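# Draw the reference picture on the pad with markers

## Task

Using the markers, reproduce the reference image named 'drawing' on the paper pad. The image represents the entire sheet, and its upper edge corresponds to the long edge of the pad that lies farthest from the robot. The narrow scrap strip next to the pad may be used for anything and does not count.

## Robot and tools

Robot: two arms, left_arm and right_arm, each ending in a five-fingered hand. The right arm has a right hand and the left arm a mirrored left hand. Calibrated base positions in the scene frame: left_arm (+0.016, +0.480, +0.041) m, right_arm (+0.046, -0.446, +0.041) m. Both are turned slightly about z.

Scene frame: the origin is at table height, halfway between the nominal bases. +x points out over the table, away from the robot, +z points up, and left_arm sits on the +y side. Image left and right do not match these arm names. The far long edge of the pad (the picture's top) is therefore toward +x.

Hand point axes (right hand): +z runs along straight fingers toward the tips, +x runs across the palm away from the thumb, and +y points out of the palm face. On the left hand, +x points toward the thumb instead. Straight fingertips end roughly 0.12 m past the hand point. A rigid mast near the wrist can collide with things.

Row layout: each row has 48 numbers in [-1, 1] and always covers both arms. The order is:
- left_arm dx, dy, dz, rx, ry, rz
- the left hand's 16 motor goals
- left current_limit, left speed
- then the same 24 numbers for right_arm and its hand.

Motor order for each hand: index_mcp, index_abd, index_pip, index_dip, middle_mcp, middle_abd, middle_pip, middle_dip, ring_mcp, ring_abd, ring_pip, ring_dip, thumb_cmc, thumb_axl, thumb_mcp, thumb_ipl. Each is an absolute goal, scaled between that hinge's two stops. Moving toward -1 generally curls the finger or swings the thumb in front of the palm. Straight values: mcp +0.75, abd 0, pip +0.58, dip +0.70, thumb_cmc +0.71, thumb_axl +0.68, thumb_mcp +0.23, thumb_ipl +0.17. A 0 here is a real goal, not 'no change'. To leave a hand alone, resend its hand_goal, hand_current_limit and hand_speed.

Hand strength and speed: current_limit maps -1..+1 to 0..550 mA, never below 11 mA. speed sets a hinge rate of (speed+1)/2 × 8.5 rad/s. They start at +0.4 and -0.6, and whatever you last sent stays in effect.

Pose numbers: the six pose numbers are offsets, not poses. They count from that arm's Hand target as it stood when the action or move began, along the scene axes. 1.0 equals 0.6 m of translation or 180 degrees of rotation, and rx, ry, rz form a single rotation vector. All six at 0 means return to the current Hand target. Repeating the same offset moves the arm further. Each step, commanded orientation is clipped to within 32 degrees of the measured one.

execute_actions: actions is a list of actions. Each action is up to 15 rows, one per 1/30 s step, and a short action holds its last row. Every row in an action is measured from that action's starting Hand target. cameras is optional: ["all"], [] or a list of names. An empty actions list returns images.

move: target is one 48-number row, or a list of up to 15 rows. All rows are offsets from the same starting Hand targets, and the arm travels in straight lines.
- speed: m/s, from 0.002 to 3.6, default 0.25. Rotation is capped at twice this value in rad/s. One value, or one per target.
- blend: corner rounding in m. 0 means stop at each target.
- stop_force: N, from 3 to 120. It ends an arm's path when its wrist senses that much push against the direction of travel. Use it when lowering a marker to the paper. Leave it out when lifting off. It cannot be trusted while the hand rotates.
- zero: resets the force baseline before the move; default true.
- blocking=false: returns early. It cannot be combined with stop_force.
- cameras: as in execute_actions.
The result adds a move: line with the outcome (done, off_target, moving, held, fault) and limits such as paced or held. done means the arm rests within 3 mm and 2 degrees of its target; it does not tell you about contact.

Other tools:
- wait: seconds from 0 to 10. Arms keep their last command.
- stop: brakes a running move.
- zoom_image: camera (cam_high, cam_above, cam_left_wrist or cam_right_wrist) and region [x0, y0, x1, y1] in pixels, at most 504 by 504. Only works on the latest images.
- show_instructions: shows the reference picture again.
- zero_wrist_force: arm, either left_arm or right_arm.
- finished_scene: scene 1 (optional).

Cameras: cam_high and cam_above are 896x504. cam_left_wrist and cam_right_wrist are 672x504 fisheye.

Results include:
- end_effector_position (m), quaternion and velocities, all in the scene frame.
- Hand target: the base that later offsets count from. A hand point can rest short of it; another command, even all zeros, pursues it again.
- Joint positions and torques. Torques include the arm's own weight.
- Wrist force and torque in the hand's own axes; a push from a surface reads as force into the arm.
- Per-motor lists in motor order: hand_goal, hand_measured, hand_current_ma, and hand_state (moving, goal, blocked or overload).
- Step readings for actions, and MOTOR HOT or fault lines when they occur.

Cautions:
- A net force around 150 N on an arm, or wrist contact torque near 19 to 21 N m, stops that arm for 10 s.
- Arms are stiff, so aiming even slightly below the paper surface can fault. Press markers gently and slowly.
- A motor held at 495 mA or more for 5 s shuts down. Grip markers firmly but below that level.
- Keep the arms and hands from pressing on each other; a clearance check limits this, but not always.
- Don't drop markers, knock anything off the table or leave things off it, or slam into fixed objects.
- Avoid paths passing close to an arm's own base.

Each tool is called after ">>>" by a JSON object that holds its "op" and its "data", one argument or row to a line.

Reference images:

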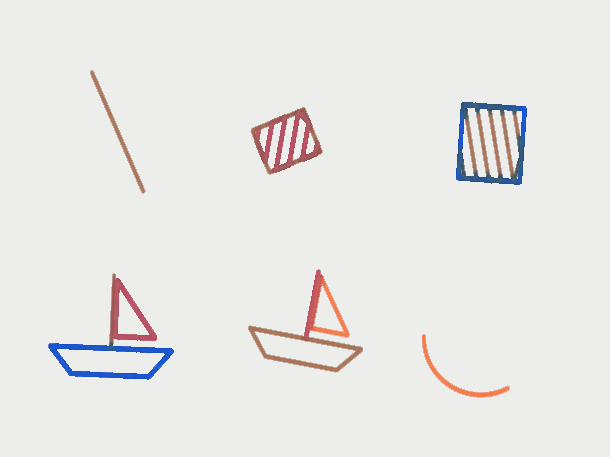

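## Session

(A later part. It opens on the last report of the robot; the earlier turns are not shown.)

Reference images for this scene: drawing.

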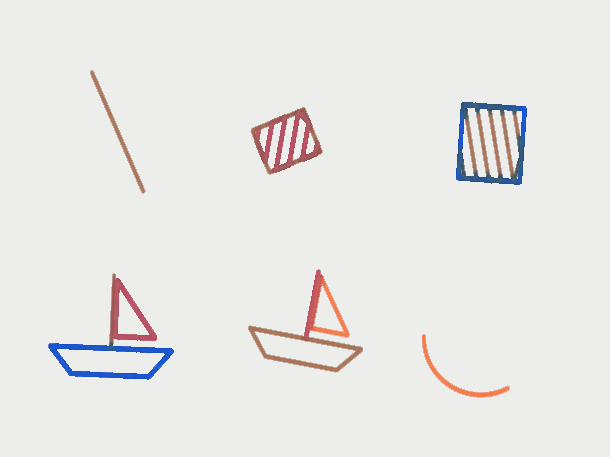

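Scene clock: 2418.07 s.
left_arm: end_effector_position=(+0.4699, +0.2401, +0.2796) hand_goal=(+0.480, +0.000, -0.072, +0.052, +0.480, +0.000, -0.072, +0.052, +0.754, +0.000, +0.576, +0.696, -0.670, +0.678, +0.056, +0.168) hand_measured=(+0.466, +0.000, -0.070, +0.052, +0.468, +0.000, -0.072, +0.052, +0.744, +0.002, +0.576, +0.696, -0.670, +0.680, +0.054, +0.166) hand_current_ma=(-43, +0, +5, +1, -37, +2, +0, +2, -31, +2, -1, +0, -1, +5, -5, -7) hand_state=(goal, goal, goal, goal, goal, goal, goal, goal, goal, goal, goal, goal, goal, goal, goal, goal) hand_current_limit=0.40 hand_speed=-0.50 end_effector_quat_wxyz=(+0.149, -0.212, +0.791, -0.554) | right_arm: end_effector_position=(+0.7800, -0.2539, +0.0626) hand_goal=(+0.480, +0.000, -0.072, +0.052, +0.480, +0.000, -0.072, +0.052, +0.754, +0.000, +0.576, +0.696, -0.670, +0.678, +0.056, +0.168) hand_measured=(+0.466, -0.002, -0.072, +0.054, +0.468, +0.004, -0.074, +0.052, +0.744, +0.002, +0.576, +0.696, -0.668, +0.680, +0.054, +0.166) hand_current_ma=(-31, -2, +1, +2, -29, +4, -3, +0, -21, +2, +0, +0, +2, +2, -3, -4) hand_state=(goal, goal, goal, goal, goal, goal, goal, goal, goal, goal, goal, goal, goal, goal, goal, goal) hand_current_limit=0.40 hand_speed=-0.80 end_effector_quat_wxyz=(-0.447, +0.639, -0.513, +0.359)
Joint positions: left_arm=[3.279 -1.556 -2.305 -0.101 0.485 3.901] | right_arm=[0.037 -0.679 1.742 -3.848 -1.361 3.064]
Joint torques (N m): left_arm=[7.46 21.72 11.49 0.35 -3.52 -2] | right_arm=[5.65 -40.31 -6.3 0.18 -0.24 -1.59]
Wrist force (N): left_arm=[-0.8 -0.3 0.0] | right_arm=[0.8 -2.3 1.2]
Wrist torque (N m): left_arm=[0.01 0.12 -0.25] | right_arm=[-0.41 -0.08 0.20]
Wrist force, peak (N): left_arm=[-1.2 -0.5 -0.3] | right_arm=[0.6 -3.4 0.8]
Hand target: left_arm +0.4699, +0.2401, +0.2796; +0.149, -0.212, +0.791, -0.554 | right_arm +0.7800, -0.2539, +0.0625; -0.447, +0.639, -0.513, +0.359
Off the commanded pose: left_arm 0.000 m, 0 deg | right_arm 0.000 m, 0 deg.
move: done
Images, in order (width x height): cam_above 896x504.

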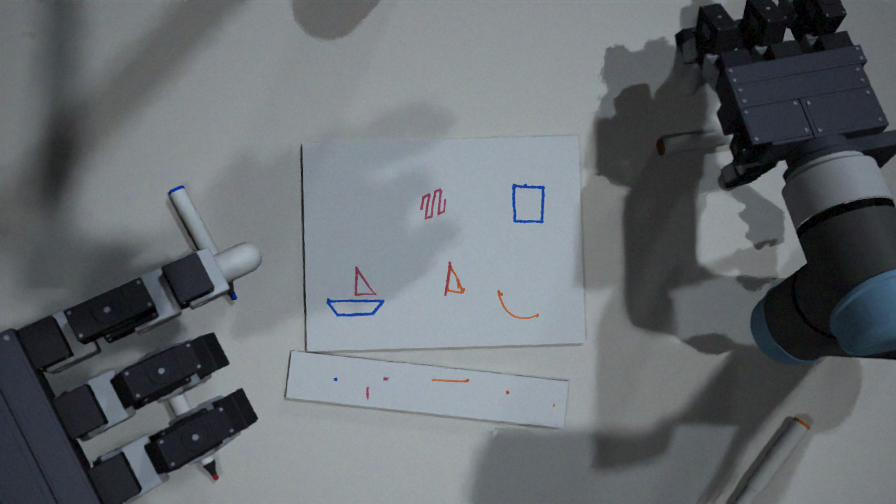

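>>> {"op": "move", "data": {
  "target": [
    [0,0,0,0,0,0,0.479,0,-0.073,0.051,0.479,0,-0.073,0.051,0.754,0,0.576,0.696,-0.671,0.677,0.056,0.168,0.4,-0.5,0,0,-0.055,0,0,0,0.479,0,-0.073,0.051,0.479,0,-0.073,0.051,0.754,0,0.576,0.696,-0.671,0.677,0.056,0.168,0.4,-0.8]
  ],
  "speed": 0.02,
  "stop_force": 4
}}

Scene clock: 2433.17 s.
left_arm: end_effector_position=(+0.4699, +0.2401, +0.2796) hand_goal=(+0.480, +0.000, -0.072, +0.052, +0.480, +0.000, -0.072, +0.052, +0.754, +0.000, +0.576, +0.696, -0.670, +0.678, +0.056, +0.168) hand_measured=(+0.466, +0.000, -0.070, +0.052, +0.468, +0.000, -0.072, +0.052, +0.744, +0.002, +0.576, +0.696, -0.670, +0.680, +0.054, +0.166) hand_current_ma=(-43, +0, +5, +1, -37, +2, +0, +2, -31, +2, -1, +0, -1, +5, -5, -7) hand_state=(goal, goal, goal, goal, goal, goal, goal, goal, goal, goal, goal, goal, goal, goal, goal, goal) hand_current_limit=0.40 hand_speed=-0.50 end_effector_quat_wxyz=(+0.149, -0.212, +0.791, -0.554) | right_arm: end_effector_position=(+0.7799, -0.2539, +0.0364) hand_goal=(+0.480, +0.000, -0.072, +0.052, +0.480, +0.000, -0.072, +0.052, +0.754, +0.000, +0.576, +0.696, -0.670, +0.678, +0.056, +0.168) hand_measured=(+0.466, -0.002, -0.072, +0.054, +0.468, +0.004, -0.074, +0.052, +0.744, +0.002, +0.576, +0.696, -0.668, +0.680, +0.056, +0.166) hand_current_ma=(-31, -2, +1, +2, -28, +4, -3, +0, -21, +2, +0, +0, +2, +2, -1, -3) hand_state=(goal, goal, goal, goal, goal, goal, goal, goal, goal, goal, goal, goal, goal, goal, goal, goal) hand_current_limit=0.40 hand_speed=-0.80 end_effector_quat_wxyz=(-0.447, +0.639, -0.513, +0.359)
Joint positions: left_arm=[3.279 -1.556 -2.305 -0.101 0.485 3.901] | right_arm=[0.037 -0.624 1.728 -3.888 -1.361 3.064]
Joint torques (N m): left_arm=[7.65 21.74 11.92 1.32 -3.13 -1.93] | right_arm=[5.74 -38.7 -5.19 -1.79 -0.52 -1.71]
Wrist force (N): left_arm=[-0.6 -0.1 -0.2] | right_arm=[0.6 -4.6 0.7]
Wrist torque (N m): left_arm=[0.07 0.09 -0.24] | right_arm=[-0.57 -0.07 0.22]
Wrist force, peak (N): left_arm=[-1.0 -0.6 -0.4] | right_arm=[-0.8 -18.2 -2.5]
Hand target: left_arm +0.4699, +0.2401, +0.2796; +0.149, -0.212, +0.791, -0.554 | right_arm +0.7799, -0.2539, +0.0364; -0.447, +0.639, -0.513, +0.359 (not the last commanded pose)
Off the commanded pose: left_arm 0.000 m, 0 deg | right_arm 0.007 m, 0 deg.
move: contact (right_arm)

>>> {"op": "move", "data": {
  "target": [
    [0,0,0,0,0,0,0.479,0,-0.073,0.051,0.479,0,-0.073,0.051,0.754,0,0.576,0.696,-0.671,0.677,0.056,0.168,0.4,-0.5,0,0,0.005,0,0,0,0.479,0,-0.073,0.051,0.479,0,-0.073,0.051,0.754,0,0.576,0.696,-0.671,0.677,0.056,0.168,0.4,-0.8],
    [0,0,0,0,0,0,0.479,0,-0.073,0.051,0.479,0,-0.073,0.051,0.754,0,0.576,0.696,-0.671,0.677,0.056,0.168,0.4,-0.5,0,0,0.005,0,0,0,0.22,0,-0.073,0.051,0.22,0,-0.073,0.051,0.754,0,0.576,0.696,-0.671,0.677,-0.15,0.168,0.4,-0.92]
  ],
  "speed": 0.02
}}

>>> {"op": "move", "data": {
  "target": [
    [0,0,0,0,0,0,0.479,0,-0.073,0.051,0.479,0,-0.073,0.051,0.754,0,0.576,0.696,-0.671,0.677,0.056,0.168,0.4,-0.5,0,0,-0.015,0,0,0,0.22,0,-0.073,0.051,0.22,0,-0.073,0.051,0.754,0,0.576,0.696,-0.671,0.677,-0.15,0.168,0.4,-0.92]
  ],
  "speed": 0.01,
  "stop_force": 4,
  "cameras": ["cam_above"]
}}

Scene clock: 2444.43 s.
left_arm: end_effector_position=(+0.4699, +0.2401, +0.2796) hand_goal=(+0.480, +0.000, -0.072, +0.052, +0.480, +0.000, -0.072, +0.052, +0.754, +0.000, +0.576, +0.696, -0.670, +0.678, +0.056, +0.168) hand_measured=(+0.466, +0.000, -0.070, +0.052, +0.468, +0.000, -0.072, +0.052, +0.744, +0.002, +0.576, +0.696, -0.670, +0.680, +0.054, +0.166) hand_current_ma=(-43, +0, +5, +1, -37, +2, +0, +2, -31, +2, -1, +0, -1, +5, -5, -7) hand_state=(goal, goal, goal, goal, goal, goal, goal, goal, goal, goal, goal, goal, goal, goal, goal, goal) hand_current_limit=0.40 hand_speed=-0.50 end_effector_quat_wxyz=(+0.149, -0.212, +0.791, -0.554) | right_arm: end_effector_position=(+0.7799, -0.2539, +0.0394) hand_goal=(+0.220, +0.000, -0.072, +0.052, +0.220, +0.000, -0.072, +0.052, +0.754, +0.000, +0.576, +0.696, -0.670, +0.678, -0.150, +0.168) hand_measured=(+0.218, -0.002, -0.072, +0.054, +0.218, +0.004, -0.074, +0.052, +0.744, +0.002, +0.576, +0.696, -0.668, +0.680, -0.146, +0.166) hand_current_ma=(-2, -2, +1, +2, -2, +4, -3, +0, -21, +2, +0, +0, +2, +2, +8, -3) hand_state=(goal, goal, goal, goal, goal, goal, goal, goal, goal, goal, goal, goal, goal, goal, goal, goal) hand_current_limit=0.40 hand_speed=-0.92 end_effector_quat_wxyz=(-0.447, +0.639, -0.513, +0.359)
Joint positions: left_arm=[3.279 -1.556 -2.305 -0.101 0.485 3.901] | right_arm=[0.037 -0.631 1.73 -3.884 -1.361 3.064]
Joint torques (N m): left_arm=[7.69 21.43 11.99 2.14 -2.85 -1.92] | right_arm=[5.19 -40.51 -17.1 -5.48 -0.52 -1.68]
Wrist force (N): left_arm=[-0.7 -0.3 -0.4] | right_arm=[0.9 -2.4 0.9]
Wrist torque (N m): left_arm=[0.04 0.09 -0.24] | right_arm=[-0.37 -0.10 0.21]
Wrist force, peak (N): left_arm=[-1.1 -0.5 0.0] | right_arm=[0.4 -5.4 0.6]
Hand target: left_arm +0.4699, +0.2401, +0.2796; +0.149, -0.212, +0.791, -0.554 | right_arm +0.7799, -0.2539, +0.0394; -0.447, +0.639, -0.513, +0.359
Off the commanded pose: left_arm 0.000 m, 0 deg | right_arm 0.000 m, 0 deg.
move: done

Scene clock: 2445.80 s.
left_arm: end_effector_position=(+0.4699, +0.2401, +0.2796) hand_goal=(+0.480, +0.000, -0.072, +0.052, +0.480, +0.000, -0.072, +0.052, +0.754, +0.000, +0.576, +0.696, -0.670, +0.678, +0.056, +0.168) hand_measured=(+0.466, +0.000, -0.070, +0.052, +0.468, +0.000, -0.072, +0.052, +0.744, +0.002, +0.576, +0.696, -0.670, +0.680, +0.054, +0.166) hand_current_ma=(-43, +0, +5, +1, -37, +2, +0, +2, -31, +2, -1, +0, -1, +5, -5, -7) hand_state=(goal, goal, goal, goal, goal, goal, goal, goal, goal, goal, goal, goal, goal, goal, goal, goal) hand_current_limit=0.40 hand_speed=-0.50 end_effector_quat_wxyz=(+0.149, -0.212, +0.791, -0.554) | right_arm: end_effector_position=(+0.7800, -0.2539, +0.0346) hand_goal=(+0.220, +0.000, -0.072, +0.052, +0.220, +0.000, -0.072, +0.052, +0.754, +0.000, +0.576, +0.696, -0.670, +0.678, -0.150, +0.168) hand_measured=(+0.220, -0.002, -0.076, +0.048, +0.218, +0.004, -0.074, +0.050, +0.744, +0.002, +0.576, +0.696, -0.668, +0.680, -0.146, +0.166) hand_current_ma=(+0, -2, -4, -6, -2, +4, -3, -4, -21, +2, +0, +0, +2, +2, +8, -3) hand_state=(goal, goal, goal, goal, goal, goal, goal, goal, goal, goal, goal, goal, goal, goal, goal, goal) hand_current_limit=0.40 hand_speed=-0.92 end_effector_quat_wxyz=(-0.447, +0.639, -0.513, +0.359)
Joint positions: left_arm=[3.279 -1.556 -2.305 -0.101 0.485 3.901] | right_arm=[0.037 -0.62 1.727 -3.891 -1.361 3.064]
Joint torques (N m): left_arm=[7.36 21.61 11.44 2.48 -2.64 -1.9] | right_arm=[6.57 -53.13 -4.75 0.78 -0.5 -1.49]
Wrist force (N): left_arm=[-0.8 -0.3 -0.2] | right_arm=[1.0 -3.7 1.7]
Wrist torque (N m): left_arm=[0.05 0.12 -0.25] | right_arm=[-0.45 -0.10 0.21]
Wrist force, peak (N): left_arm=[-1.0 -0.4 -0.3] | right_arm=[0.1 -8.5 0.3]
Hand target: left_arm +0.4699, +0.2401, +0.2796; +0.149, -0.212, +0.791, -0.554 | right_arm +0.7800, -0.2539, +0.0346; -0.447, +0.639, -0.513, +0.359 (not the last commanded pose)
Off the commanded pose: left_arm 0.000 m, 0 deg | right_arm 0.004 m, 0 deg.
move: contact (right_arm)
Images, in order (width x height): cam_above 896x504.

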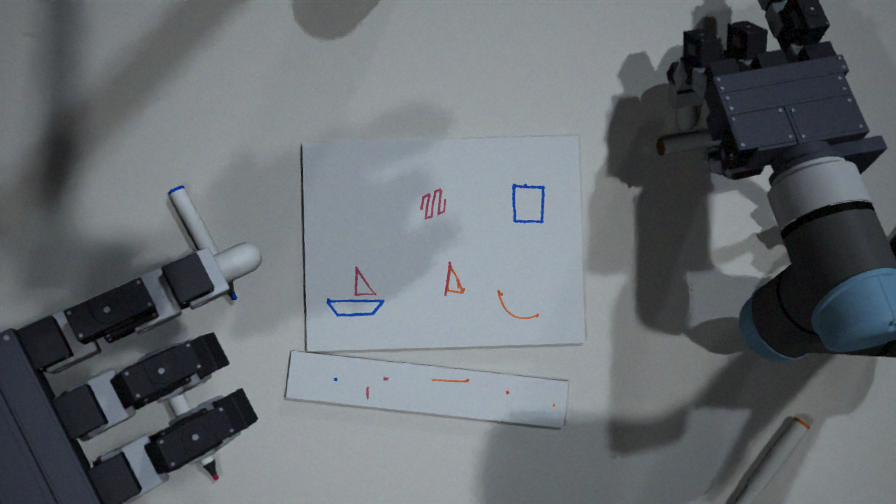

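>>> {"op": "move", "data": {
  "target": [
    [0,0,0,0,0,0,0.479,0,-0.073,0.051,0.479,0,-0.073,0.051,0.754,0,0.576,0.696,-0.671,0.677,0.056,0.168,0.4,-0.5,0,0,-0.0013,0,0,0,0.06,0,-0.073,0.051,0.06,0,-0.073,0.051,0.754,0,0.576,0.696,-0.671,0.677,-0.295,0.168,0.78,-0.9],
    [0,0,0,0,0,0,0.479,0,-0.073,0.051,0.479,0,-0.073,0.051,0.754,0,0.576,0.696,-0.671,0.677,0.056,0.168,0.4,-0.5,0,0,0.06,0,0,0,0.06,0,-0.073,0.051,0.06,0,-0.073,0.051,0.754,0,0.576,0.696,-0.671,0.677,-0.295,0.168,0.78,-0.9]
  ],
  "speed": 0.03,
  "cameras": ["cam_above"]
}}

Scene clock: 2456.47 s.
left_arm: end_effector_position=(+0.4699, +0.2401, +0.2796) hand_goal=(+0.480, +0.000, -0.072, +0.052, +0.480, +0.000, -0.072, +0.052, +0.754, +0.000, +0.576, +0.696, -0.670, +0.678, +0.056, +0.168) hand_measured=(+0.466, +0.000, -0.070, +0.052, +0.468, +0.000, -0.072, +0.052, +0.744, +0.002, +0.576, +0.696, -0.670, +0.680, +0.054, +0.166) hand_current_ma=(-43, +0, +5, +1, -37, +2, +0, +2, -31, +2, -1, +0, -1, +5, -5, -7) hand_state=(goal, goal, goal, goal, goal, goal, goal, goal, goal, goal, goal, goal, goal, goal, goal, goal) hand_current_limit=0.40 hand_speed=-0.50 end_effector_quat_wxyz=(+0.149, -0.212, +0.791, -0.554) | right_arm: end_effector_position=(+0.7799, -0.2539, +0.0705) hand_goal=(+0.060, +0.000, -0.072, +0.052, +0.060, +0.000, -0.072, +0.052, +0.754, +0.000, +0.576, +0.696, -0.670, +0.678, -0.294, +0.168) hand_measured=(+0.146, -0.002, -0.044, +0.058, +0.140, +0.002, -0.046, +0.060, +0.744, +0.002, +0.576, +0.696, -0.666, +0.680, -0.166, +0.204) hand_current_ma=(+327, -2, +71, +12, +297, +3, +63, +15, -21, +2, +0, +0, +7, +2, +489, +146) hand_state=(blocked, goal, blocked, goal, blocked, goal, blocked, goal, goal, goal, goal, goal, goal, goal, blocked, blocked) hand_current_limit=0.78 hand_speed=-0.90 end_effector_quat_wxyz=(-0.447, +0.639, -0.513, +0.359)
Joint positions: left_arm=[3.279 -1.556 -2.305 -0.101 0.485 3.901] | right_arm=[0.037 -0.696 1.746 -3.834 -1.361 3.064]
Joint torques (N m): left_arm=[6.72 21.5 11.69 3.5 -2.32 -1.89] | right_arm=[6.11 -39.48 -15.07 -5.29 -0.7 -0.71]
Wrist force (N): left_arm=[-0.8 -0.2 -0.1] | right_arm=[0.8 -2.0 1.6]
Wrist torque (N m): left_arm=[0.05 0.12 -0.26] | right_arm=[-0.37 -0.08 0.20]
Wrist force, peak (N): left_arm=[-1.1 -0.1 -0.7] | right_arm=[0.3 -19.1 -0.9]
Hand target: left_arm +0.4699, +0.2401, +0.2796; +0.149, -0.212, +0.791, -0.554 | right_arm +0.7800, -0.2539, +0.0706; -0.447, +0.639, -0.513, +0.359
Off the commanded pose: left_arm 0.000 m, 0 deg | right_arm 0.000 m, 0 deg.
move: done
Images, in order (width x height): cam_above 896x504.

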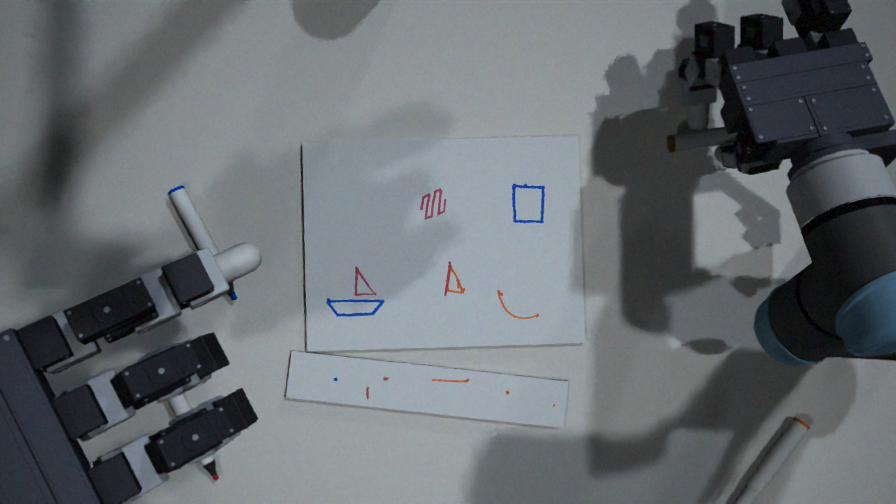

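>>> {"op": "move", "data": {
  "target": [
    [-0.05,0.2,0,0,0,0,0.479,0,-0.073,0.051,0.479,0,-0.073,0.051,0.754,0,0.576,0.696,-0.671,0.677,0.056,0.168,0.4,-0.5,0,0,0.2167,0,0,0,0.06,0,-0.073,0.051,0.06,0,-0.073,0.051,0.754,0,0.576,0.696,-0.671,0.677,-0.295,0.168,0.78,-0.9],
    [-0.05,0.2,0,0,0,0,0.479,0,-0.073,0.051,0.479,0,-0.073,0.051,0.754,0,0.576,0.696,-0.671,0.677,0.056,0.168,0.4,-0.5,-0.6143,0.3828,0.2167,0,0,0,0.06,0,-0.073,0.051,0.06,0,-0.073,0.051,0.754,0,0.576,0.696,-0.671,0.677,-0.295,0.168,0.78,-0.9]
  ],
  "speed": 0.12,
  "blend": 0.02,
  "cameras": ["cam_above","cam_high"]
}}

Scene clock: 2490.70 s.
left_arm: end_effector_position=(+0.4399, +0.3601, +0.2796) hand_goal=(+0.480, +0.000, -0.072, +0.052, +0.480, +0.000, -0.072, +0.052, +0.754, +0.000, +0.576, +0.696, -0.670, +0.678, +0.056, +0.168) hand_measured=(+0.468, +0.000, -0.070, +0.052, +0.468, +0.000, -0.072, +0.052, +0.744, +0.002, +0.576, +0.696, -0.670, +0.680, +0.054, +0.166) hand_current_ma=(-42, +0, +5, +1, -37, +2, +0, +2, -31, +2, -1, +0, +0, +5, -5, -7) hand_state=(goal, goal, goal, goal, goal, goal, goal, goal, goal, goal, goal, goal, goal, goal, goal, goal) hand_current_limit=0.40 hand_speed=-0.50 end_effector_quat_wxyz=(+0.149, -0.212, +0.791, -0.554) | right_arm: end_effector_position=(+0.4114, -0.0243, +0.2006) hand_goal=(+0.060, +0.000, -0.072, +0.052, +0.060, +0.000, -0.072, +0.052, +0.754, +0.000, +0.576, +0.696, -0.670, +0.678, -0.294, +0.168) hand_measured=(+0.146, -0.002, -0.044, +0.060, +0.140, +0.002, -0.046, +0.060, +0.744, +0.002, +0.576, +0.696, -0.666, +0.680, -0.166, +0.204) hand_current_ma=(+325, -2, +72, +13, +294, +3, +64, +16, -21, +2, +0, +0, +8, +2, +489, +147) hand_state=(blocked, goal, blocked, goal, blocked, goal, blocked, goal, goal, goal, goal, goal, goal, goal, blocked, blocked) hand_current_limit=0.78 hand_speed=-0.90 end_effector_quat_wxyz=(-0.447, +0.639, -0.513, +0.359)
Joint positions: left_arm=[3.638 -1.269 -2.315 -1.165 0.349 4.75] | right_arm=[0.796 -1.228 2.259 -3.772 -2.071 3.342]
Joint torques (N m): left_arm=[-7.08 0.24 16.11 -0.33 1.07 1.91] | right_arm=[10.34 -20.72 -18.49 -5.73 -0.34 -0.4]
Wrist force (N): left_arm=[-0.3 0.0 -0.1] | right_arm=[1.0 -2.0 1.2]
Wrist torque (N m): left_arm=[0.06 0.04 -0.24] | right_arm=[-0.34 -0.11 0.23]
Wrist force, peak (N): left_arm=[-1.3 -0.1 -0.5] | right_arm=[1.0 -3.1 1.7]
Hand target: left_arm +0.4399, +0.3601, +0.2796; +0.149, -0.212, +0.791, -0.554 | right_arm +0.4114, -0.0242, +0.2006; -0.447, +0.639, -0.513, +0.359
Off the commanded pose: left_arm 0.000 m, 0 deg | right_arm 0.000 m, 0 deg.
move: done
Images, in order (width x height): cam_high 896x504, cam_above 896x504.

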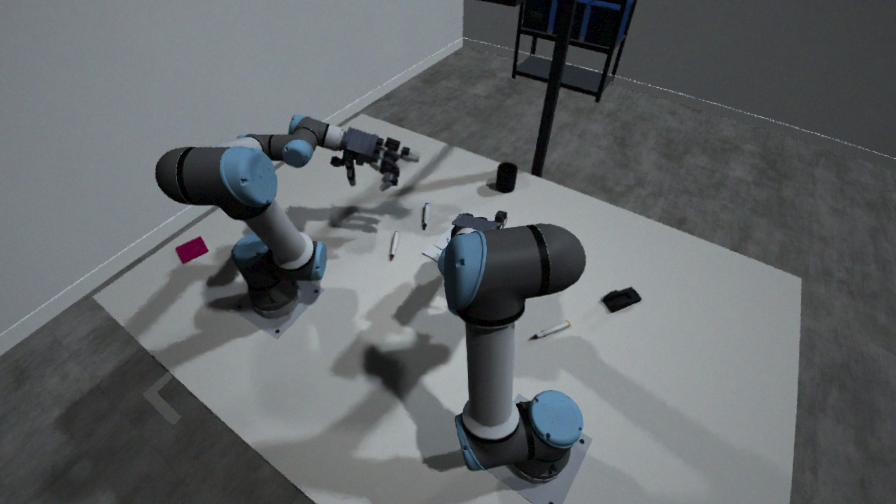

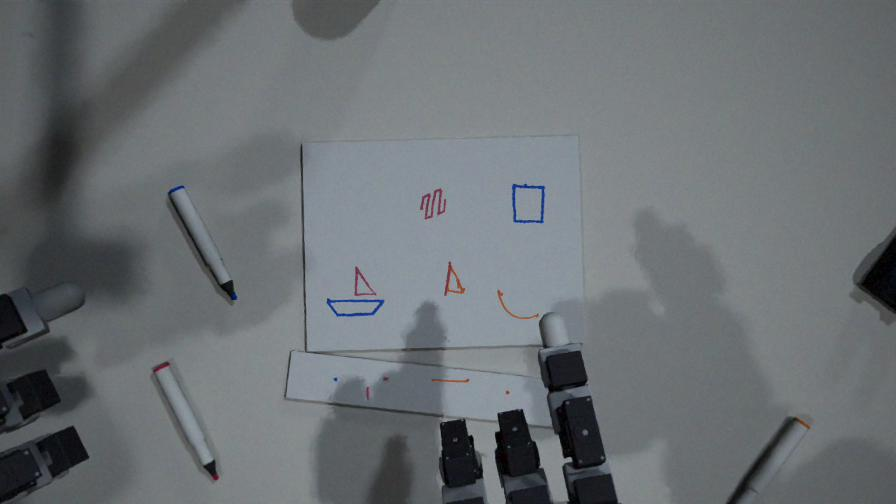

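>>> {"op": "move", "data": {
  "target": [
    [0,0,0,0,0,0,0.479,0,-0.073,0.051,0.479,0,-0.073,0.051,0.754,0,0.576,0.696,-0.671,0.677,0.056,0.168,0.4,-0.5,0,0,-0.245,0,0,0,0.06,0,-0.073,0.051,0.06,0,-0.073,0.051,0.754,0,0.576,0.696,-0.671,0.677,-0.295,0.168,0.78,-0.9]
  ],
  "speed": 0.1
}}

>>> {"op": "move", "data": {
  "target": [
    [0,0,0,0,0,0,0.479,0,-0.073,0.051,0.479,0,-0.073,0.051,0.754,0,0.576,0.696,-0.671,0.677,0.056,0.168,0.4,-0.5,0,0,-0.04,0,0,0,0.06,0,-0.073,0.051,0.06,0,-0.073,0.051,0.754,0,0.576,0.696,-0.671,0.677,-0.295,0.168,0.78,-0.9]
  ],
  "speed": 0.01,
  "stop_force": 3.5,
  "cameras": ["cam_above"]
}}

Scene clock: 2502.33 s.
left_arm: end_effector_position=(+0.4399, +0.3601, +0.2796) hand_goal=(+0.480, +0.000, -0.072, +0.052, +0.480, +0.000, -0.072, +0.052, +0.754, +0.000, +0.576, +0.696, -0.670, +0.678, +0.056, +0.168) hand_measured=(+0.468, +0.000, -0.070, +0.052, +0.468, +0.000, -0.072, +0.052, +0.744, +0.002, +0.576, +0.696, -0.670, +0.680, +0.054, +0.166) hand_current_ma=(-42, +0, +5, +1, -37, +2, +0, +2, -31, +2, -1, +0, +0, +5, -5, -7) hand_state=(goal, goal, goal, goal, goal, goal, goal, goal, goal, goal, goal, goal, goal, goal, goal, goal) hand_current_limit=0.40 hand_speed=-0.50 end_effector_quat_wxyz=(+0.149, -0.212, +0.791, -0.554) | right_arm: end_effector_position=(+0.4114, -0.0242, +0.0536) hand_goal=(+0.060, +0.000, -0.072, +0.052, +0.060, +0.000, -0.072, +0.052, +0.754, +0.000, +0.576, +0.696, -0.670, +0.678, -0.294, +0.168) hand_measured=(+0.146, -0.002, -0.044, +0.060, +0.140, +0.002, -0.046, +0.060, +0.744, +0.002, +0.576, +0.696, -0.666, +0.680, -0.166, +0.204) hand_current_ma=(+325, -2, +72, +13, +294, +3, +64, +16, -21, +2, +0, +0, +8, +2, +490, +147) hand_state=(blocked, goal, blocked, goal, blocked, goal, blocked, goal, goal, goal, goal, goal, goal, goal, blocked, blocked) hand_current_limit=0.78 hand_speed=-0.90 end_effector_quat_wxyz=(-0.447, +0.639, -0.513, +0.359)
Joint positions: left_arm=[3.638 -1.269 -2.315 -1.165 0.349 4.75] | right_arm=[0.796 -0.804 2.248 -4.185 -2.071 3.342]
Joint torques (N m): left_arm=[-6.9 0.2 17.6 -0.32 1.06 1.68] | right_arm=[-2.98 -27.77 0.77 -1.7 -0.78 -0.99]
Wrist force (N): left_arm=[-0.6 -0.2 -0.4] | right_arm=[0.6 -1.9 1.1]
Wrist torque (N m): left_arm=[0.07 0.08 -0.26] | right_arm=[-0.32 -0.06 0.20]
Wrist force, peak (N): left_arm=[-0.9 -0.2 -0.6] | right_arm=[1.3 -3.4 0.8]
Hand target: left_arm +0.4399, +0.3601, +0.2796; +0.149, -0.212, +0.791, -0.554 | right_arm +0.4114, -0.0242, +0.0536; -0.447, +0.639, -0.513, +0.359
Off the commanded pose: left_arm 0.000 m, 0 deg | right_arm 0.000 m, 0 deg.
move: done

Scene clock: 2505.10 s.
left_arm: end_effector_position=(+0.4399, +0.3601, +0.2796) hand_goal=(+0.480, +0.000, -0.072, +0.052, +0.480, +0.000, -0.072, +0.052, +0.754, +0.000, +0.576, +0.696, -0.670, +0.678, +0.056, +0.168) hand_measured=(+0.468, +0.000, -0.070, +0.052, +0.468, +0.000, -0.072, +0.052, +0.744, +0.002, +0.576, +0.696, -0.670, +0.680, +0.054, +0.166) hand_current_ma=(-42, +0, +5, +1, -37, +2, +0, +2, -31, +2, -1, +0, +0, +5, -5, -7) hand_state=(goal, goal, goal, goal, goal, goal, goal, goal, goal, goal, goal, goal, goal, goal, goal, goal) hand_current_limit=0.40 hand_speed=-0.50 end_effector_quat_wxyz=(+0.149, -0.212, +0.791, -0.554) | right_arm: end_effector_position=(+0.4114, -0.0242, +0.0351) hand_goal=(+0.060, +0.000, -0.072, +0.052, +0.060, +0.000, -0.072, +0.052, +0.754, +0.000, +0.576, +0.696, -0.670, +0.678, -0.294, +0.168) hand_measured=(+0.146, -0.002, -0.044, +0.056, +0.138, +0.002, -0.046, +0.062, +0.744, +0.002, +0.576, +0.696, -0.666, +0.680, -0.166, +0.206) hand_current_ma=(+321, -2, +72, +8, +290, +2, +69, +19, -21, +2, +0, +0, +8, +2, +489, +151) hand_state=(blocked, goal, blocked, goal, blocked, goal, blocked, goal, goal, goal, goal, goal, goal, goal, blocked, blocked) hand_current_limit=0.78 hand_speed=-0.90 end_effector_quat_wxyz=(-0.447, +0.639, -0.513, +0.359)
Joint positions: left_arm=[3.638 -1.269 -2.315 -1.165 0.349 4.75] | right_arm=[0.796 -0.748 2.235 -4.228 -2.071 3.342]
Joint torques (N m): left_arm=[-7.04 0.1 18.62 -0.36 0.93 1.6] | right_arm=[5.38 -39.07 2.34 0.68 -0.5 0.98]
Wrist force (N): left_arm=[-0.2 -0.4 -0.3] | right_arm=[0.9 -3.2 1.0]
Wrist torque (N m): left_arm=[0.02 0.02 -0.23] | right_arm=[-0.40 -0.11 0.23]
Wrist force, peak (N): left_arm=[-0.8 -0.3 -0.5] | right_arm=[1.3 -9.1 -1.7]
Hand target: left_arm +0.4399, +0.3601, +0.2796; +0.149, -0.212, +0.791, -0.554 | right_arm +0.4114, -0.0242, +0.0351; -0.447, +0.639, -0.513, +0.359 (not the last commanded pose)
Off the commanded pose: left_arm 0.000 m, 0 deg | right_arm 0.006 m, 0 deg.
move: contact (right_arm)
Images, in order (width x height): cam_above 896x504.

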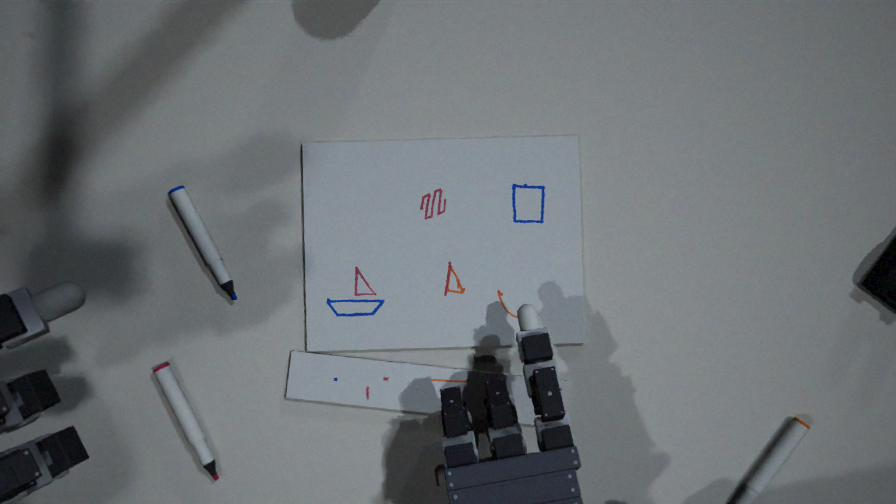

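>>> {"op": "move", "data": {
  "target": [
    [0,0,0,0,0,0,0.479,0,-0.073,0.051,0.479,0,-0.073,0.051,0.754,0,0.576,0.696,-0.671,0.677,0.056,0.168,0.4,-0.5,0,0,-0.0008,0,0,0,0.26,0,-0.073,0.051,0.26,0,-0.073,0.051,0.754,0,0.576,0.696,-0.671,0.677,0.056,0.168,0.4,-0.85],
    [0,0,0,0,0,0,0.479,0,-0.073,0.051,0.479,0,-0.073,0.051,0.754,0,0.576,0.696,-0.671,0.677,0.056,0.168,0.4,-0.5,0,0,0.15,0,0,0,0.26,0,-0.073,0.051,0.26,0,-0.073,0.051,0.754,0,0.576,0.696,-0.671,0.677,0.056,0.168,0.4,-0.85]
  ],
  "speed": 0.06
}}

>>> {"op": "move", "data": {
  "target": [
    [0,0,0,0,0,0,0.479,0,-0.073,0.051,0.479,0,-0.073,0.051,0.754,0,0.576,0.696,-0.671,0.677,0.056,0.168,0.4,-0.5,0,-0.3,0.1,0,0,0.12,0.479,0,-0.073,0.051,0.479,0,-0.073,0.051,0.754,0,0.576,0.696,-0.671,0.677,0.056,0.168,0.4,-0.8],
    [0,0,0,0,0,0,0.479,0,-0.073,0.051,0.479,0,-0.073,0.051,0.754,0,0.576,0.696,-0.671,0.677,0.056,0.168,0.4,-0.5,0.0143,-0.7128,0.05,0,0,0.24,0.479,0,-0.073,0.051,0.479,0,-0.073,0.051,0.754,0,0.576,0.696,-0.671,0.677,0.056,0.168,0.4,-0.8]
  ],
  "speed": 0.15,
  "blend": 0.03,
  "cameras": ["cam_above"]
}}

>>> {"op": "zoom_image", "data": {
  "camera": "cam_above",
  "region": [400, 380, 560, 504]
}}

Scene clock: 2522.70 s.
left_arm: end_effector_position=(+0.4399, +0.3601, +0.2796) hand_goal=(+0.480, +0.000, -0.072, +0.052, +0.480, +0.000, -0.072, +0.052, +0.754, +0.000, +0.576, +0.696, -0.670, +0.678, +0.056, +0.168) hand_measured=(+0.468, +0.000, -0.070, +0.052, +0.468, +0.000, -0.072, +0.052, +0.744, +0.002, +0.576, +0.696, -0.670, +0.680, +0.054, +0.166) hand_current_ma=(-42, +0, +5, +1, -37, +2, +0, +2, -31, +2, -1, +0, +0, +5, -5, -7) hand_state=(goal, goal, goal, goal, goal, goal, goal, goal, goal, goal, goal, goal, goal, goal, goal, goal) hand_current_limit=0.40 hand_speed=-0.50 end_effector_quat_wxyz=(+0.149, -0.212, +0.791, -0.554) | right_arm: end_effector_position=(+0.4113, -0.0243, +0.1250) hand_goal=(+0.260, +0.000, -0.072, +0.052, +0.260, +0.000, -0.072, +0.052, +0.754, +0.000, +0.576, +0.696, -0.670, +0.678, +0.056, +0.168) hand_measured=(+0.250, -0.002, -0.074, +0.050, +0.250, +0.002, -0.074, +0.052, +0.744, +0.002, +0.576, +0.696, -0.668, +0.680, +0.054, +0.166) hand_current_ma=(-23, -2, -4, -2, -21, +2, -3, +0, -21, +2, +0, +0, +2, +2, -5, -4) hand_state=(goal, goal, goal, goal, goal, goal, goal, goal, goal, goal, goal, goal, goal, goal, goal, goal) hand_current_limit=0.40 hand_speed=-0.85 end_effector_quat_wxyz=(-0.447, +0.639, -0.513, +0.359)
Joint positions: left_arm=[3.638 -1.269 -2.315 -1.165 0.349 4.75] | right_arm=[0.796 -1.017 2.275 -3.999 -2.071 3.342]
Joint torques (N m): left_arm=[-6.88 0.46 20.1 -0.18 0.86 1.51] | right_arm=[7.16 -36.14 -11.91 -5.07 -0.57 1.31]
Wrist force (N): left_arm=[-0.2 -0.3 -0.2] | right_arm=[1.0 -2.2 1.3]
Wrist torque (N m): left_arm=[0.03 0.04 -0.23] | right_arm=[-0.38 -0.10 0.23]
Wrist force, peak (N): left_arm=[-0.3 -0.9 -0.6] | right_arm=[0.7 -8.8 1.3]
Hand target: left_arm +0.4399, +0.3601, +0.2796; +0.149, -0.212, +0.791, -0.554 | right_arm +0.4114, -0.0242, +0.1251; -0.447, +0.639, -0.513, +0.359
Off the commanded pose: left_arm 0.000 m, 0 deg | right_arm 0.000 m, 0 deg.
move: done

Scene clock: 2526.13 s.
left_arm: end_effector_position=(+0.4399, +0.3601, +0.2796) hand_goal=(+0.480, +0.000, -0.072, +0.052, +0.480, +0.000, -0.072, +0.052, +0.754, +0.000, +0.576, +0.696, -0.670, +0.678, +0.056, +0.168) hand_measured=(+0.468, +0.000, -0.070, +0.052, +0.468, +0.000, -0.072, +0.052, +0.744, +0.002, +0.576, +0.696, -0.670, +0.680, +0.054, +0.166) hand_current_ma=(-42, +0, +5, +1, -37, +2, +0, +2, -31, +2, -1, +0, +0, +5, -5, -7) hand_state=(goal, goal, goal, goal, goal, goal, goal, goal, goal, goal, goal, goal, goal, goal, goal, goal) hand_current_limit=0.40 hand_speed=-0.50 end_effector_quat_wxyz=(+0.149, -0.212, +0.791, -0.554) | right_arm: end_effector_position=(+0.4200, -0.4519, +0.1551) hand_goal=(+0.480, +0.000, -0.072, +0.052, +0.480, +0.000, -0.072, +0.052, +0.754, +0.000, +0.576, +0.696, -0.670, +0.678, +0.056, +0.168) hand_measured=(+0.466, -0.002, -0.074, +0.050, +0.466, +0.002, -0.074, +0.052, +0.744, +0.002, +0.576, +0.696, -0.668, +0.680, +0.054, +0.166) hand_current_ma=(-33, -2, -4, -2, -31, +2, -3, +0, -21, +1, +0, +0, +1, +2, -3, -4) hand_state=(goal, goal, goal, goal, goal, goal, goal, goal, goal, goal, goal, goal, goal, goal, goal, goal) hand_current_limit=0.40 hand_speed=-0.80 end_effector_quat_wxyz=(-0.548, +0.783, -0.242, +0.169)
Joint positions: left_arm=[3.638 -1.269 -2.315 -1.165 0.349 4.75] | right_arm=[-0.906 -1.748 2.406 -1.474 -0.489 0.754]
Joint torques (N m): left_arm=[-6.73 0.38 21.01 -0.26 0.83 1.36] | right_arm=[-1.72 -4.47 -25.9 1.16 0.14 -1.63]
Wrist force (N): left_arm=[-0.3 -0.1 0.1] | right_arm=[1.2 -2.3 0.7]
Wrist torque (N m): left_arm=[0.03 0.05 -0.24] | right_arm=[-0.35 -0.12 0.33]
Wrist force, peak (N): left_arm=[-0.7 -0.3 -0.4] | right_arm=[2.3 -2.6 1.7]
Hand target: left_arm +0.4399, +0.3601, +0.2796; +0.149, -0.212, +0.791, -0.554 | right_arm +0.4200, -0.4519, +0.1551; -0.548, +0.783, -0.242, +0.169
Off the commanded pose: left_arm 0.000 m, 0 deg | right_arm 0.000 m, 0 deg.
move: done
Images, in order (width x height): cam_above 896x504.

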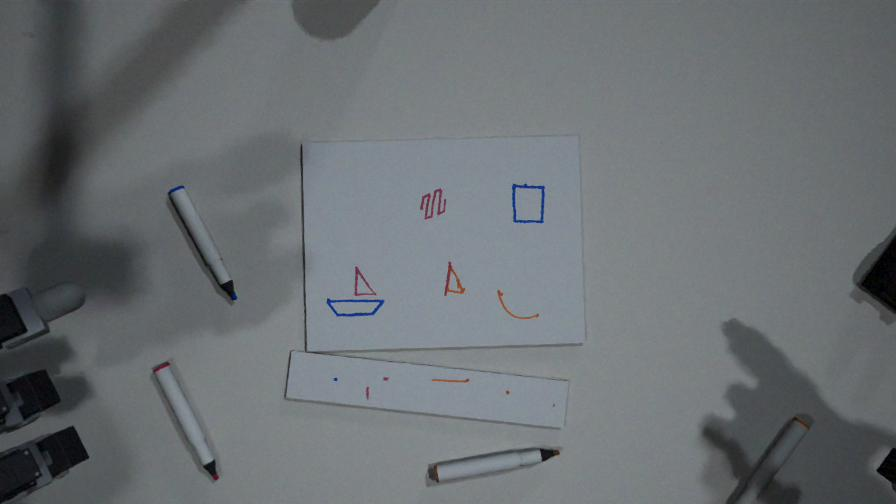

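Scaled by 3.150.

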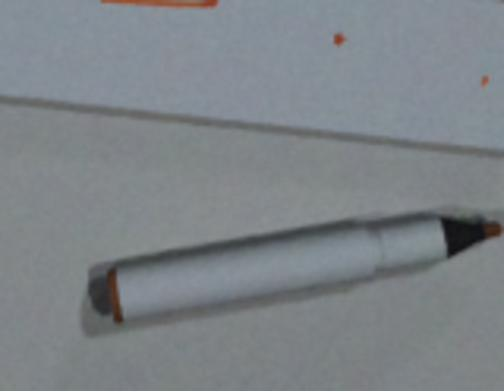

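>>> {"op": "move", "data": {
  "target": [
    [-0.0557,-0.6588,-0.1,0,0,0.4028,0.479,0,-0.073,0.051,0.479,0,-0.073,0.051,0.754,0,0.576,0.696,-0.671,0.677,0.056,0.168,0.4,-0.5,0,0,0,0,0,0,0.479,0,-0.073,0.051,0.479,0,-0.073,0.051,0.754,0,0.576,0.696,-0.671,0.677,0.056,0.168,0.4,-0.8],
    [-0.0557,-0.6588,-0.36,0,0,0.4028,0.479,0,-0.073,0.051,0.479,0,-0.073,0.051,0.754,0,0.576,0.696,-0.671,0.677,0.056,0.168,0.4,-0.5,0,0,0,0,0,0,0.479,0,-0.073,0.051,0.479,0,-0.073,0.051,0.754,0,0.576,0.696,-0.671,0.677,0.056,0.168,0.4,-0.8]
  ],
  "speed": [0.18,0.08],
  "cameras": ["cam_above","cam_high","cam_left_wrist"]
}}

>>> {"op": "zoom_image", "data": {
  "camera": "cam_above",
  "region": [350, 330, 600, 504]
}}

Scene clock: 2545.13 s.
left_arm: end_effector_position=(+0.4094, +0.0042, +0.2258) hand_goal=(+0.480, +0.000, -0.072, +0.052, +0.480, +0.000, -0.072, +0.052, +0.754, +0.000, +0.576, +0.696, -0.670, +0.678, +0.056, +0.168) hand_measured=(+0.470, +0.000, -0.070, +0.052, +0.472, +0.002, -0.072, +0.052, +0.742, +0.002, +0.574, +0.696, -0.668, +0.680, +0.056, +0.166) hand_current_ma=(-32, +1, +3, +1, -28, +2, +0, +2, -38, +3, -2, +0, +4, +5, -3, -6) hand_state=(goal, goal, goal, goal, goal, goal, goal, goal, goal, goal, goal, goal, goal, goal, goal, goal) hand_current_limit=0.40 hand_speed=-0.50 end_effector_quat_wxyz=(-0.424, +0.604, -0.552, +0.388) | right_arm: end_effector_position=(+0.4200, -0.4519, +0.1551) hand_goal=(+0.480, +0.000, -0.072, +0.052, +0.480, +0.000, -0.072, +0.052, +0.754, +0.000, +0.576, +0.696, -0.670, +0.678, +0.056, +0.168) hand_measured=(+0.466, -0.002, -0.074, +0.050, +0.466, +0.002, -0.074, +0.052, +0.744, +0.002, +0.576, +0.696, -0.668, +0.680, +0.054, +0.166) hand_current_ma=(-33, -2, -4, -2, -31, +2, -3, +0, -21, +1, +0, +0, +1, +2, -3, -4) hand_state=(goal, goal, goal, goal, goal, goal, goal, goal, goal, goal, goal, goal, goal, goal, goal, goal) hand_current_limit=0.40 hand_speed=-0.80 end_effector_quat_wxyz=(-0.548, +0.783, -0.242, +0.169)
Joint positions: left_arm=[2.203 -1.999 -1.976 0.256 2.473 2.668] | right_arm=[-0.906 -1.748 2.406 -1.474 -0.489 0.754]
Joint torques (N m): left_arm=[7.16 39.75 9.76 5.71 -1.97 1.94] | right_arm=[-4.71 -6.05 -26.55 1.05 -0.24 -1.46]
Wrist force (N): left_arm=[-1.1 -0.6 -0.2] | right_arm=[1.2 -2.3 1.2]
Wrist torque (N m): left_arm=[-0.01 0.16 -0.15] | right_arm=[-0.38 -0.13 0.33]
Wrist force, peak (N): left_arm=[4.0 3.0 -1.8] | right_arm=[1.2 -2.8 1.2]
Hand target: left_arm +0.4095, +0.0042, +0.2258; -0.424, +0.604, -0.552, +0.388 (not the last commanded pose) | right_arm +0.4200, -0.4519, +0.1551; -0.548, +0.783, -0.242, +0.169
Off the commanded pose: left_arm 0.167 m, 7 deg | right_arm 0.000 m, 0 deg.
move: held (left_arm; a check stopped the path); path passed 0 of 2 targets; limits=held
pose unreachable (left arm): on one or more control steps of this call, first in action 0 (counted from 0), this arm could not follow its commanded pose, so it was not sent that pose on those steps. It may still have moved: this result reports where it is.
cause: moving toward the commanded pose would bring two parts of the arm too close to each other (joints 4 (wrist 1) to 6 (wrist 3) lie between them).
Images, in order (width x height): cam_high 896x504, cam_above 896x504, cam_left_wrist 672x504.

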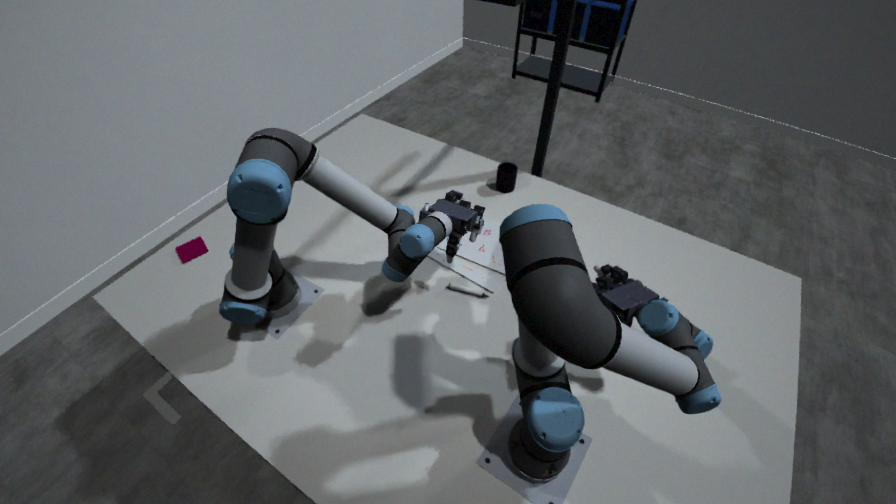

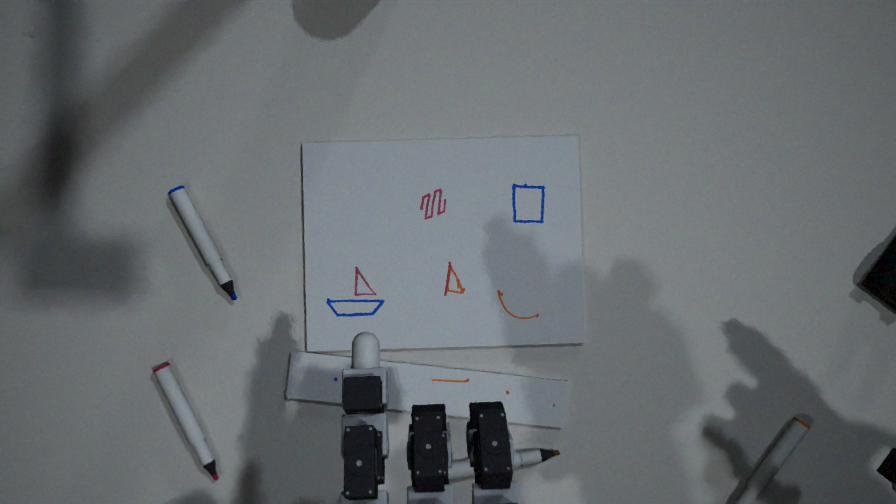

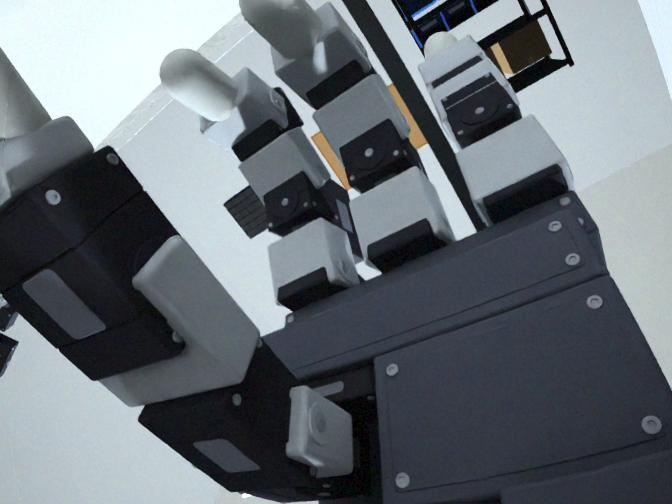

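Scaled by 2.016.

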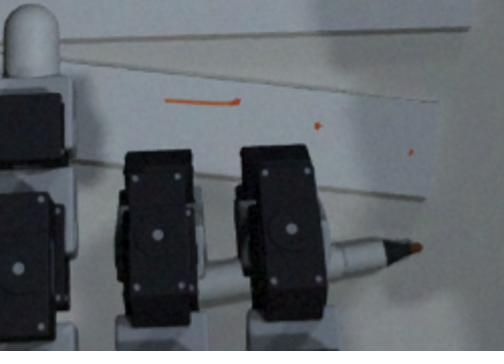

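>>> {"op": "move", "data": {
  "target": [
    [0.0508,0.593,0.09,0,0,-0.3617,0.479,0,-0.073,0.051,0.479,0,-0.073,0.051,0.754,0,0.576,0.696,-0.671,0.677,0.056,0.168,0.4,-0.5,0,0,0,0,0,0,0.479,0,-0.073,0.051,0.479,0,-0.073,0.051,0.754,0,0.576,0.696,-0.671,0.677,0.056,0.168,0.4,-0.8],
    [0.0508,0.593,0.09,0,0,-0.3617,0.479,0,-0.073,0.051,0.479,0,-0.073,0.051,0.754,0,0.576,0.696,-0.671,0.677,0.056,0.168,0.4,-0.5,-0.0143,0.7128,0,0,0,-0.24,0.479,0,-0.073,0.051,0.479,0,-0.073,0.051,0.754,0,0.576,0.696,-0.671,0.677,0.056,0.168,0.4,-0.8],
    [0.0508,0.593,0.09,0,0,-0.3617,0.479,0,-0.073,0.051,0.479,0,-0.073,0.051,0.754,0,0.576,0.696,-0.671,0.677,0.056,0.168,0.4,-0.5,-0.0143,0.7128,-0.16,0,0,-0.24,0.479,0,-0.073,0.051,0.479,0,-0.073,0.051,0.754,0,0.576,0.696,-0.671,0.677,0.056,0.168,0.4,-0.8]
  ],
  "speed": [0.2,0.2,0.1],
  "blend": [0.03,0.02,0],
  "cameras": ["cam_above"]
}}

Scene clock: 2586.77 s.
left_arm: end_effector_position=(+0.4399, +0.3600, +0.2798) hand_goal=(+0.480, +0.000, -0.072, +0.052, +0.480, +0.000, -0.072, +0.052, +0.754, +0.000, +0.576, +0.696, -0.670, +0.678, +0.056, +0.168) hand_measured=(+0.470, +0.000, -0.070, +0.052, +0.472, +0.002, -0.072, +0.052, +0.742, +0.002, +0.574, +0.696, -0.668, +0.680, +0.056, +0.166) hand_current_ma=(-32, +1, +3, +1, -28, +2, +0, +2, -38, +3, -2, +0, +4, +5, -3, -6) hand_state=(goal, goal, goal, goal, goal, goal, goal, goal, goal, goal, goal, goal, goal, goal, goal, goal) hand_current_limit=0.40 hand_speed=-0.50 end_effector_quat_wxyz=(+0.149, -0.212, +0.790, -0.556) | right_arm: end_effector_position=(+0.4114, -0.0242, +0.0592) hand_goal=(+0.480, +0.000, -0.072, +0.052, +0.480, +0.000, -0.072, +0.052, +0.754, +0.000, +0.576, +0.696, -0.670, +0.678, +0.056, +0.168) hand_measured=(+0.468, -0.002, -0.074, +0.050, +0.468, +0.002, -0.074, +0.052, +0.744, +0.002, +0.576, +0.696, -0.668, +0.680, +0.054, +0.166) hand_current_ma=(-29, -2, -4, -2, -27, +2, -3, +0, -22, +1, +0, +0, +2, +2, -3, -4) hand_state=(goal, goal, goal, goal, goal, goal, goal, goal, goal, goal, goal, goal, goal, goal, goal, goal) hand_current_limit=0.40 hand_speed=-0.80 end_effector_quat_wxyz=(-0.447, +0.639, -0.513, +0.359)
Joint positions: left_arm=[3.639 -1.269 -2.314 -1.171 0.345 4.756] | right_arm=[0.796 -0.82 2.251 -4.172 -2.071 3.342]
Joint torques (N m): left_arm=[-5.93 14.41 26.41 -0.63 0.94 2.04] | right_arm=[9.23 -28.27 1.02 -1.91 0.1 -1.91]
Wrist force (N): left_arm=[-0.5 -0.3 -0.2] | right_arm=[1.3 -2.2 1.4]
Wrist torque (N m): left_arm=[0.03 0.05 -0.25] | right_arm=[-0.39 -0.15 0.26]
Wrist force, peak (N): left_arm=[-1.6 -0.3 -0.6] | right_arm=[1.0 -3.8 0.8]
Hand target: left_arm +0.4399, +0.3600, +0.2798; +0.149, -0.212, +0.790, -0.556 | right_arm +0.4114, -0.0242, +0.0591; -0.447, +0.639, -0.513, +0.359
Off the commanded pose: left_arm 0.000 m, 0 deg | right_arm 0.000 m, 0 deg.
move: done
Images, in order (width x height): cam_above 896x504.

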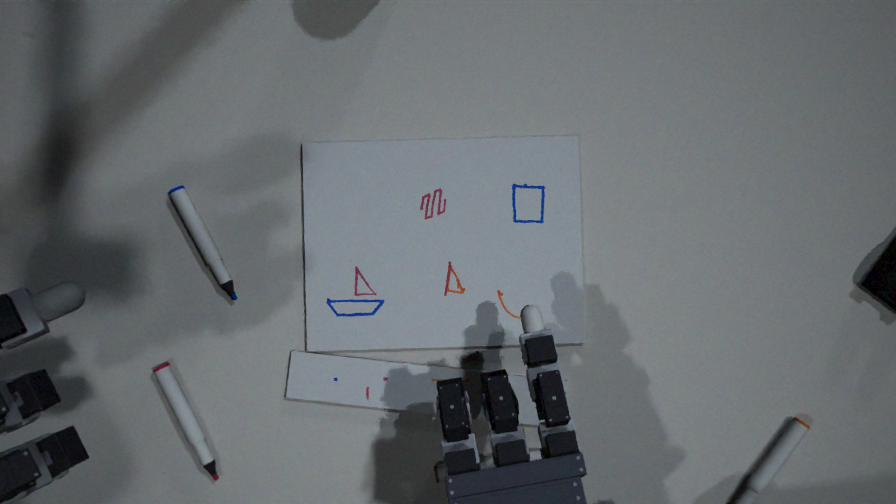

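>>> {"op": "move", "data": {
  "target": [
    [0,0,0,0,0,0,0.479,0,-0.073,0.051,0.479,0,-0.073,0.051,0.754,0,0.576,0.696,-0.671,0.677,0.056,0.168,0.4,-0.5,0,0,-0.005,0,0,0,0.24,0,-0.073,0.051,0.24,0,-0.073,0.051,0.754,0,0.576,0.696,-0.671,0.677,-0.08,0.168,0.4,-0.85]
  ],
  "speed": 0.02
}}

>>> {"op": "move", "data": {
  "target": [
    [0,0,0,0,0,0,0.479,0,-0.073,0.051,0.479,0,-0.073,0.051,0.754,0,0.576,0.696,-0.671,0.677,0.056,0.168,0.4,-0.5,0,0,-0.045,0,0,0,0.24,0,-0.073,0.051,0.24,0,-0.073,0.051,0.754,0,0.576,0.696,-0.671,0.677,-0.08,0.168,0.4,-0.92]
  ],
  "speed": 0.015,
  "stop_force": 4,
  "cameras": ["cam_above"]
}}

Scene clock: 2594.80 s.
left_arm: end_effector_position=(+0.4399, +0.3600, +0.2798) hand_goal=(+0.480, +0.000, -0.072, +0.052, +0.480, +0.000, -0.072, +0.052, +0.754, +0.000, +0.576, +0.696, -0.670, +0.678, +0.056, +0.168) hand_measured=(+0.470, +0.000, -0.070, +0.052, +0.472, +0.002, -0.072, +0.052, +0.742, +0.002, +0.574, +0.696, -0.668, +0.680, +0.056, +0.166) hand_current_ma=(-32, +1, +3, +1, -28, +2, +0, +2, -38, +3, -2, +0, +4, +5, -3, -6) hand_state=(goal, goal, goal, goal, goal, goal, goal, goal, goal, goal, goal, goal, goal, goal, goal, goal) hand_current_limit=0.40 hand_speed=-0.50 end_effector_quat_wxyz=(+0.149, -0.212, +0.790, -0.556) | right_arm: end_effector_position=(+0.4114, -0.0242, +0.0561) hand_goal=(+0.240, +0.000, -0.072, +0.052, +0.240, +0.000, -0.072, +0.052, +0.754, +0.000, +0.576, +0.696, -0.670, +0.678, -0.080, +0.168) hand_measured=(+0.238, -0.002, -0.074, +0.050, +0.238, +0.002, -0.074, +0.052, +0.744, +0.002, +0.576, +0.696, -0.668, +0.680, -0.078, +0.166) hand_current_ma=(-2, -2, -4, -2, -2, +2, -3, +0, -22, +1, +0, +0, +2, +2, +6, -4) hand_state=(goal, goal, goal, goal, goal, goal, goal, goal, goal, goal, goal, goal, goal, goal, goal, goal) hand_current_limit=0.40 hand_speed=-0.85 end_effector_quat_wxyz=(-0.447, +0.639, -0.513, +0.359)
Joint positions: left_arm=[3.639 -1.269 -2.314 -1.171 0.345 4.756] | right_arm=[0.796 -0.811 2.25 -4.18 -2.071 3.342]
Joint torques (N m): left_arm=[-6.27 14.49 26.3 -0.63 0.95 1.94] | right_arm=[3.46 -41 -10.97 -3.93 0.85 -1.5]
Wrist force (N): left_arm=[-0.8 -0.7 -0.2] | right_arm=[0.9 -2.4 1.4]
Wrist torque (N m): left_arm=[-0.02 0.10 -0.27] | right_arm=[-0.40 -0.11 0.22]
Wrist force, peak (N): left_arm=[-1.1 -0.8 -0.2] | right_arm=[0.6 -2.9 1.6]
Hand target: left_arm +0.4399, +0.3600, +0.2798; +0.149, -0.212, +0.790, -0.556 | right_arm +0.4114, -0.0242, +0.0561; -0.447, +0.639, -0.513, +0.359
Off the commanded pose: left_arm 0.000 m, 0 deg | right_arm 0.000 m, 0 deg.
move: done

Scene clock: 2597.13 s.
left_arm: end_effector_position=(+0.4399, +0.3600, +0.2798) hand_goal=(+0.480, +0.000, -0.072, +0.052, +0.480, +0.000, -0.072, +0.052, +0.754, +0.000, +0.576, +0.696, -0.670, +0.678, +0.056, +0.168) hand_measured=(+0.470, +0.000, -0.070, +0.052, +0.472, +0.002, -0.072, +0.052, +0.742, +0.002, +0.574, +0.696, -0.668, +0.680, +0.056, +0.166) hand_current_ma=(-32, +1, +3, +1, -28, +2, +0, +2, -38, +3, -2, +0, +4, +5, -3, -6) hand_state=(goal, goal, goal, goal, goal, goal, goal, goal, goal, goal, goal, goal, goal, goal, goal, goal) hand_current_limit=0.40 hand_speed=-0.50 end_effector_quat_wxyz=(+0.149, -0.212, +0.790, -0.556) | right_arm: end_effector_position=(+0.4114, -0.0242, +0.0358) hand_goal=(+0.240, +0.000, -0.072, +0.052, +0.240, +0.000, -0.072, +0.052, +0.754, +0.000, +0.576, +0.696, -0.670, +0.678, -0.080, +0.168) hand_measured=(+0.238, -0.002, -0.074, +0.050, +0.238, +0.002, -0.074, +0.052, +0.744, +0.002, +0.576, +0.696, -0.670, +0.680, -0.078, +0.168) hand_current_ma=(-3, -2, -3, -2, -3, +2, -3, +0, -22, +1, +0, +0, +1, +2, +4, -1) hand_state=(goal, goal, goal, goal, goal, goal, goal, goal, goal, goal, goal, goal, goal, goal, goal, goal) hand_current_limit=0.40 hand_speed=-0.92 end_effector_quat_wxyz=(-0.447, +0.639, -0.513, +0.359)
Joint positions: left_arm=[3.639 -1.269 -2.314 -1.171 0.345 4.756] | right_arm=[0.796 -0.75 2.235 -4.226 -2.071 3.342]
Joint torques (N m): left_arm=[-5.76 14.09 26.39 -0.57 0.97 1.9] | right_arm=[0.81 -28.6 2.1 -1.52 0.54 0.06]
Wrist force (N): left_arm=[-0.6 -0.3 -0.3] | right_arm=[0.9 -4.0 0.2]
Wrist torque (N m): left_arm=[0.03 0.07 -0.26] | right_arm=[-0.48 -0.12 0.24]
Wrist force, peak (N): left_arm=[-1.1 -0.7 -0.2] | right_arm=[0.2 -13.8 -3.9]
Hand target: left_arm +0.4399, +0.3600, +0.2798; +0.149, -0.212, +0.790, -0.556 | right_arm +0.4114, -0.0242, +0.0358; -0.447, +0.639, -0.513, +0.359 (not the last commanded pose)
Off the commanded pose: left_arm 0.000 m, 0 deg | right_arm 0.007 m, 0 deg.
move: contact (right_arm)
Images, in order (width x height): cam_above 896x504.

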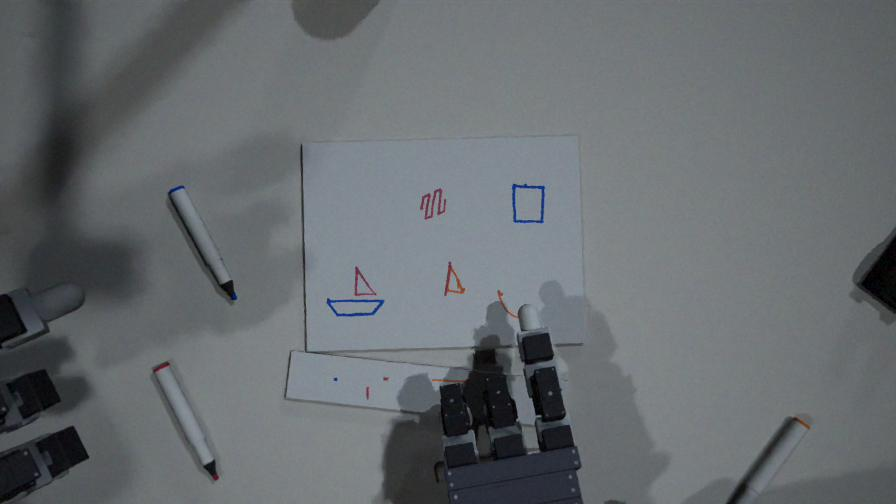

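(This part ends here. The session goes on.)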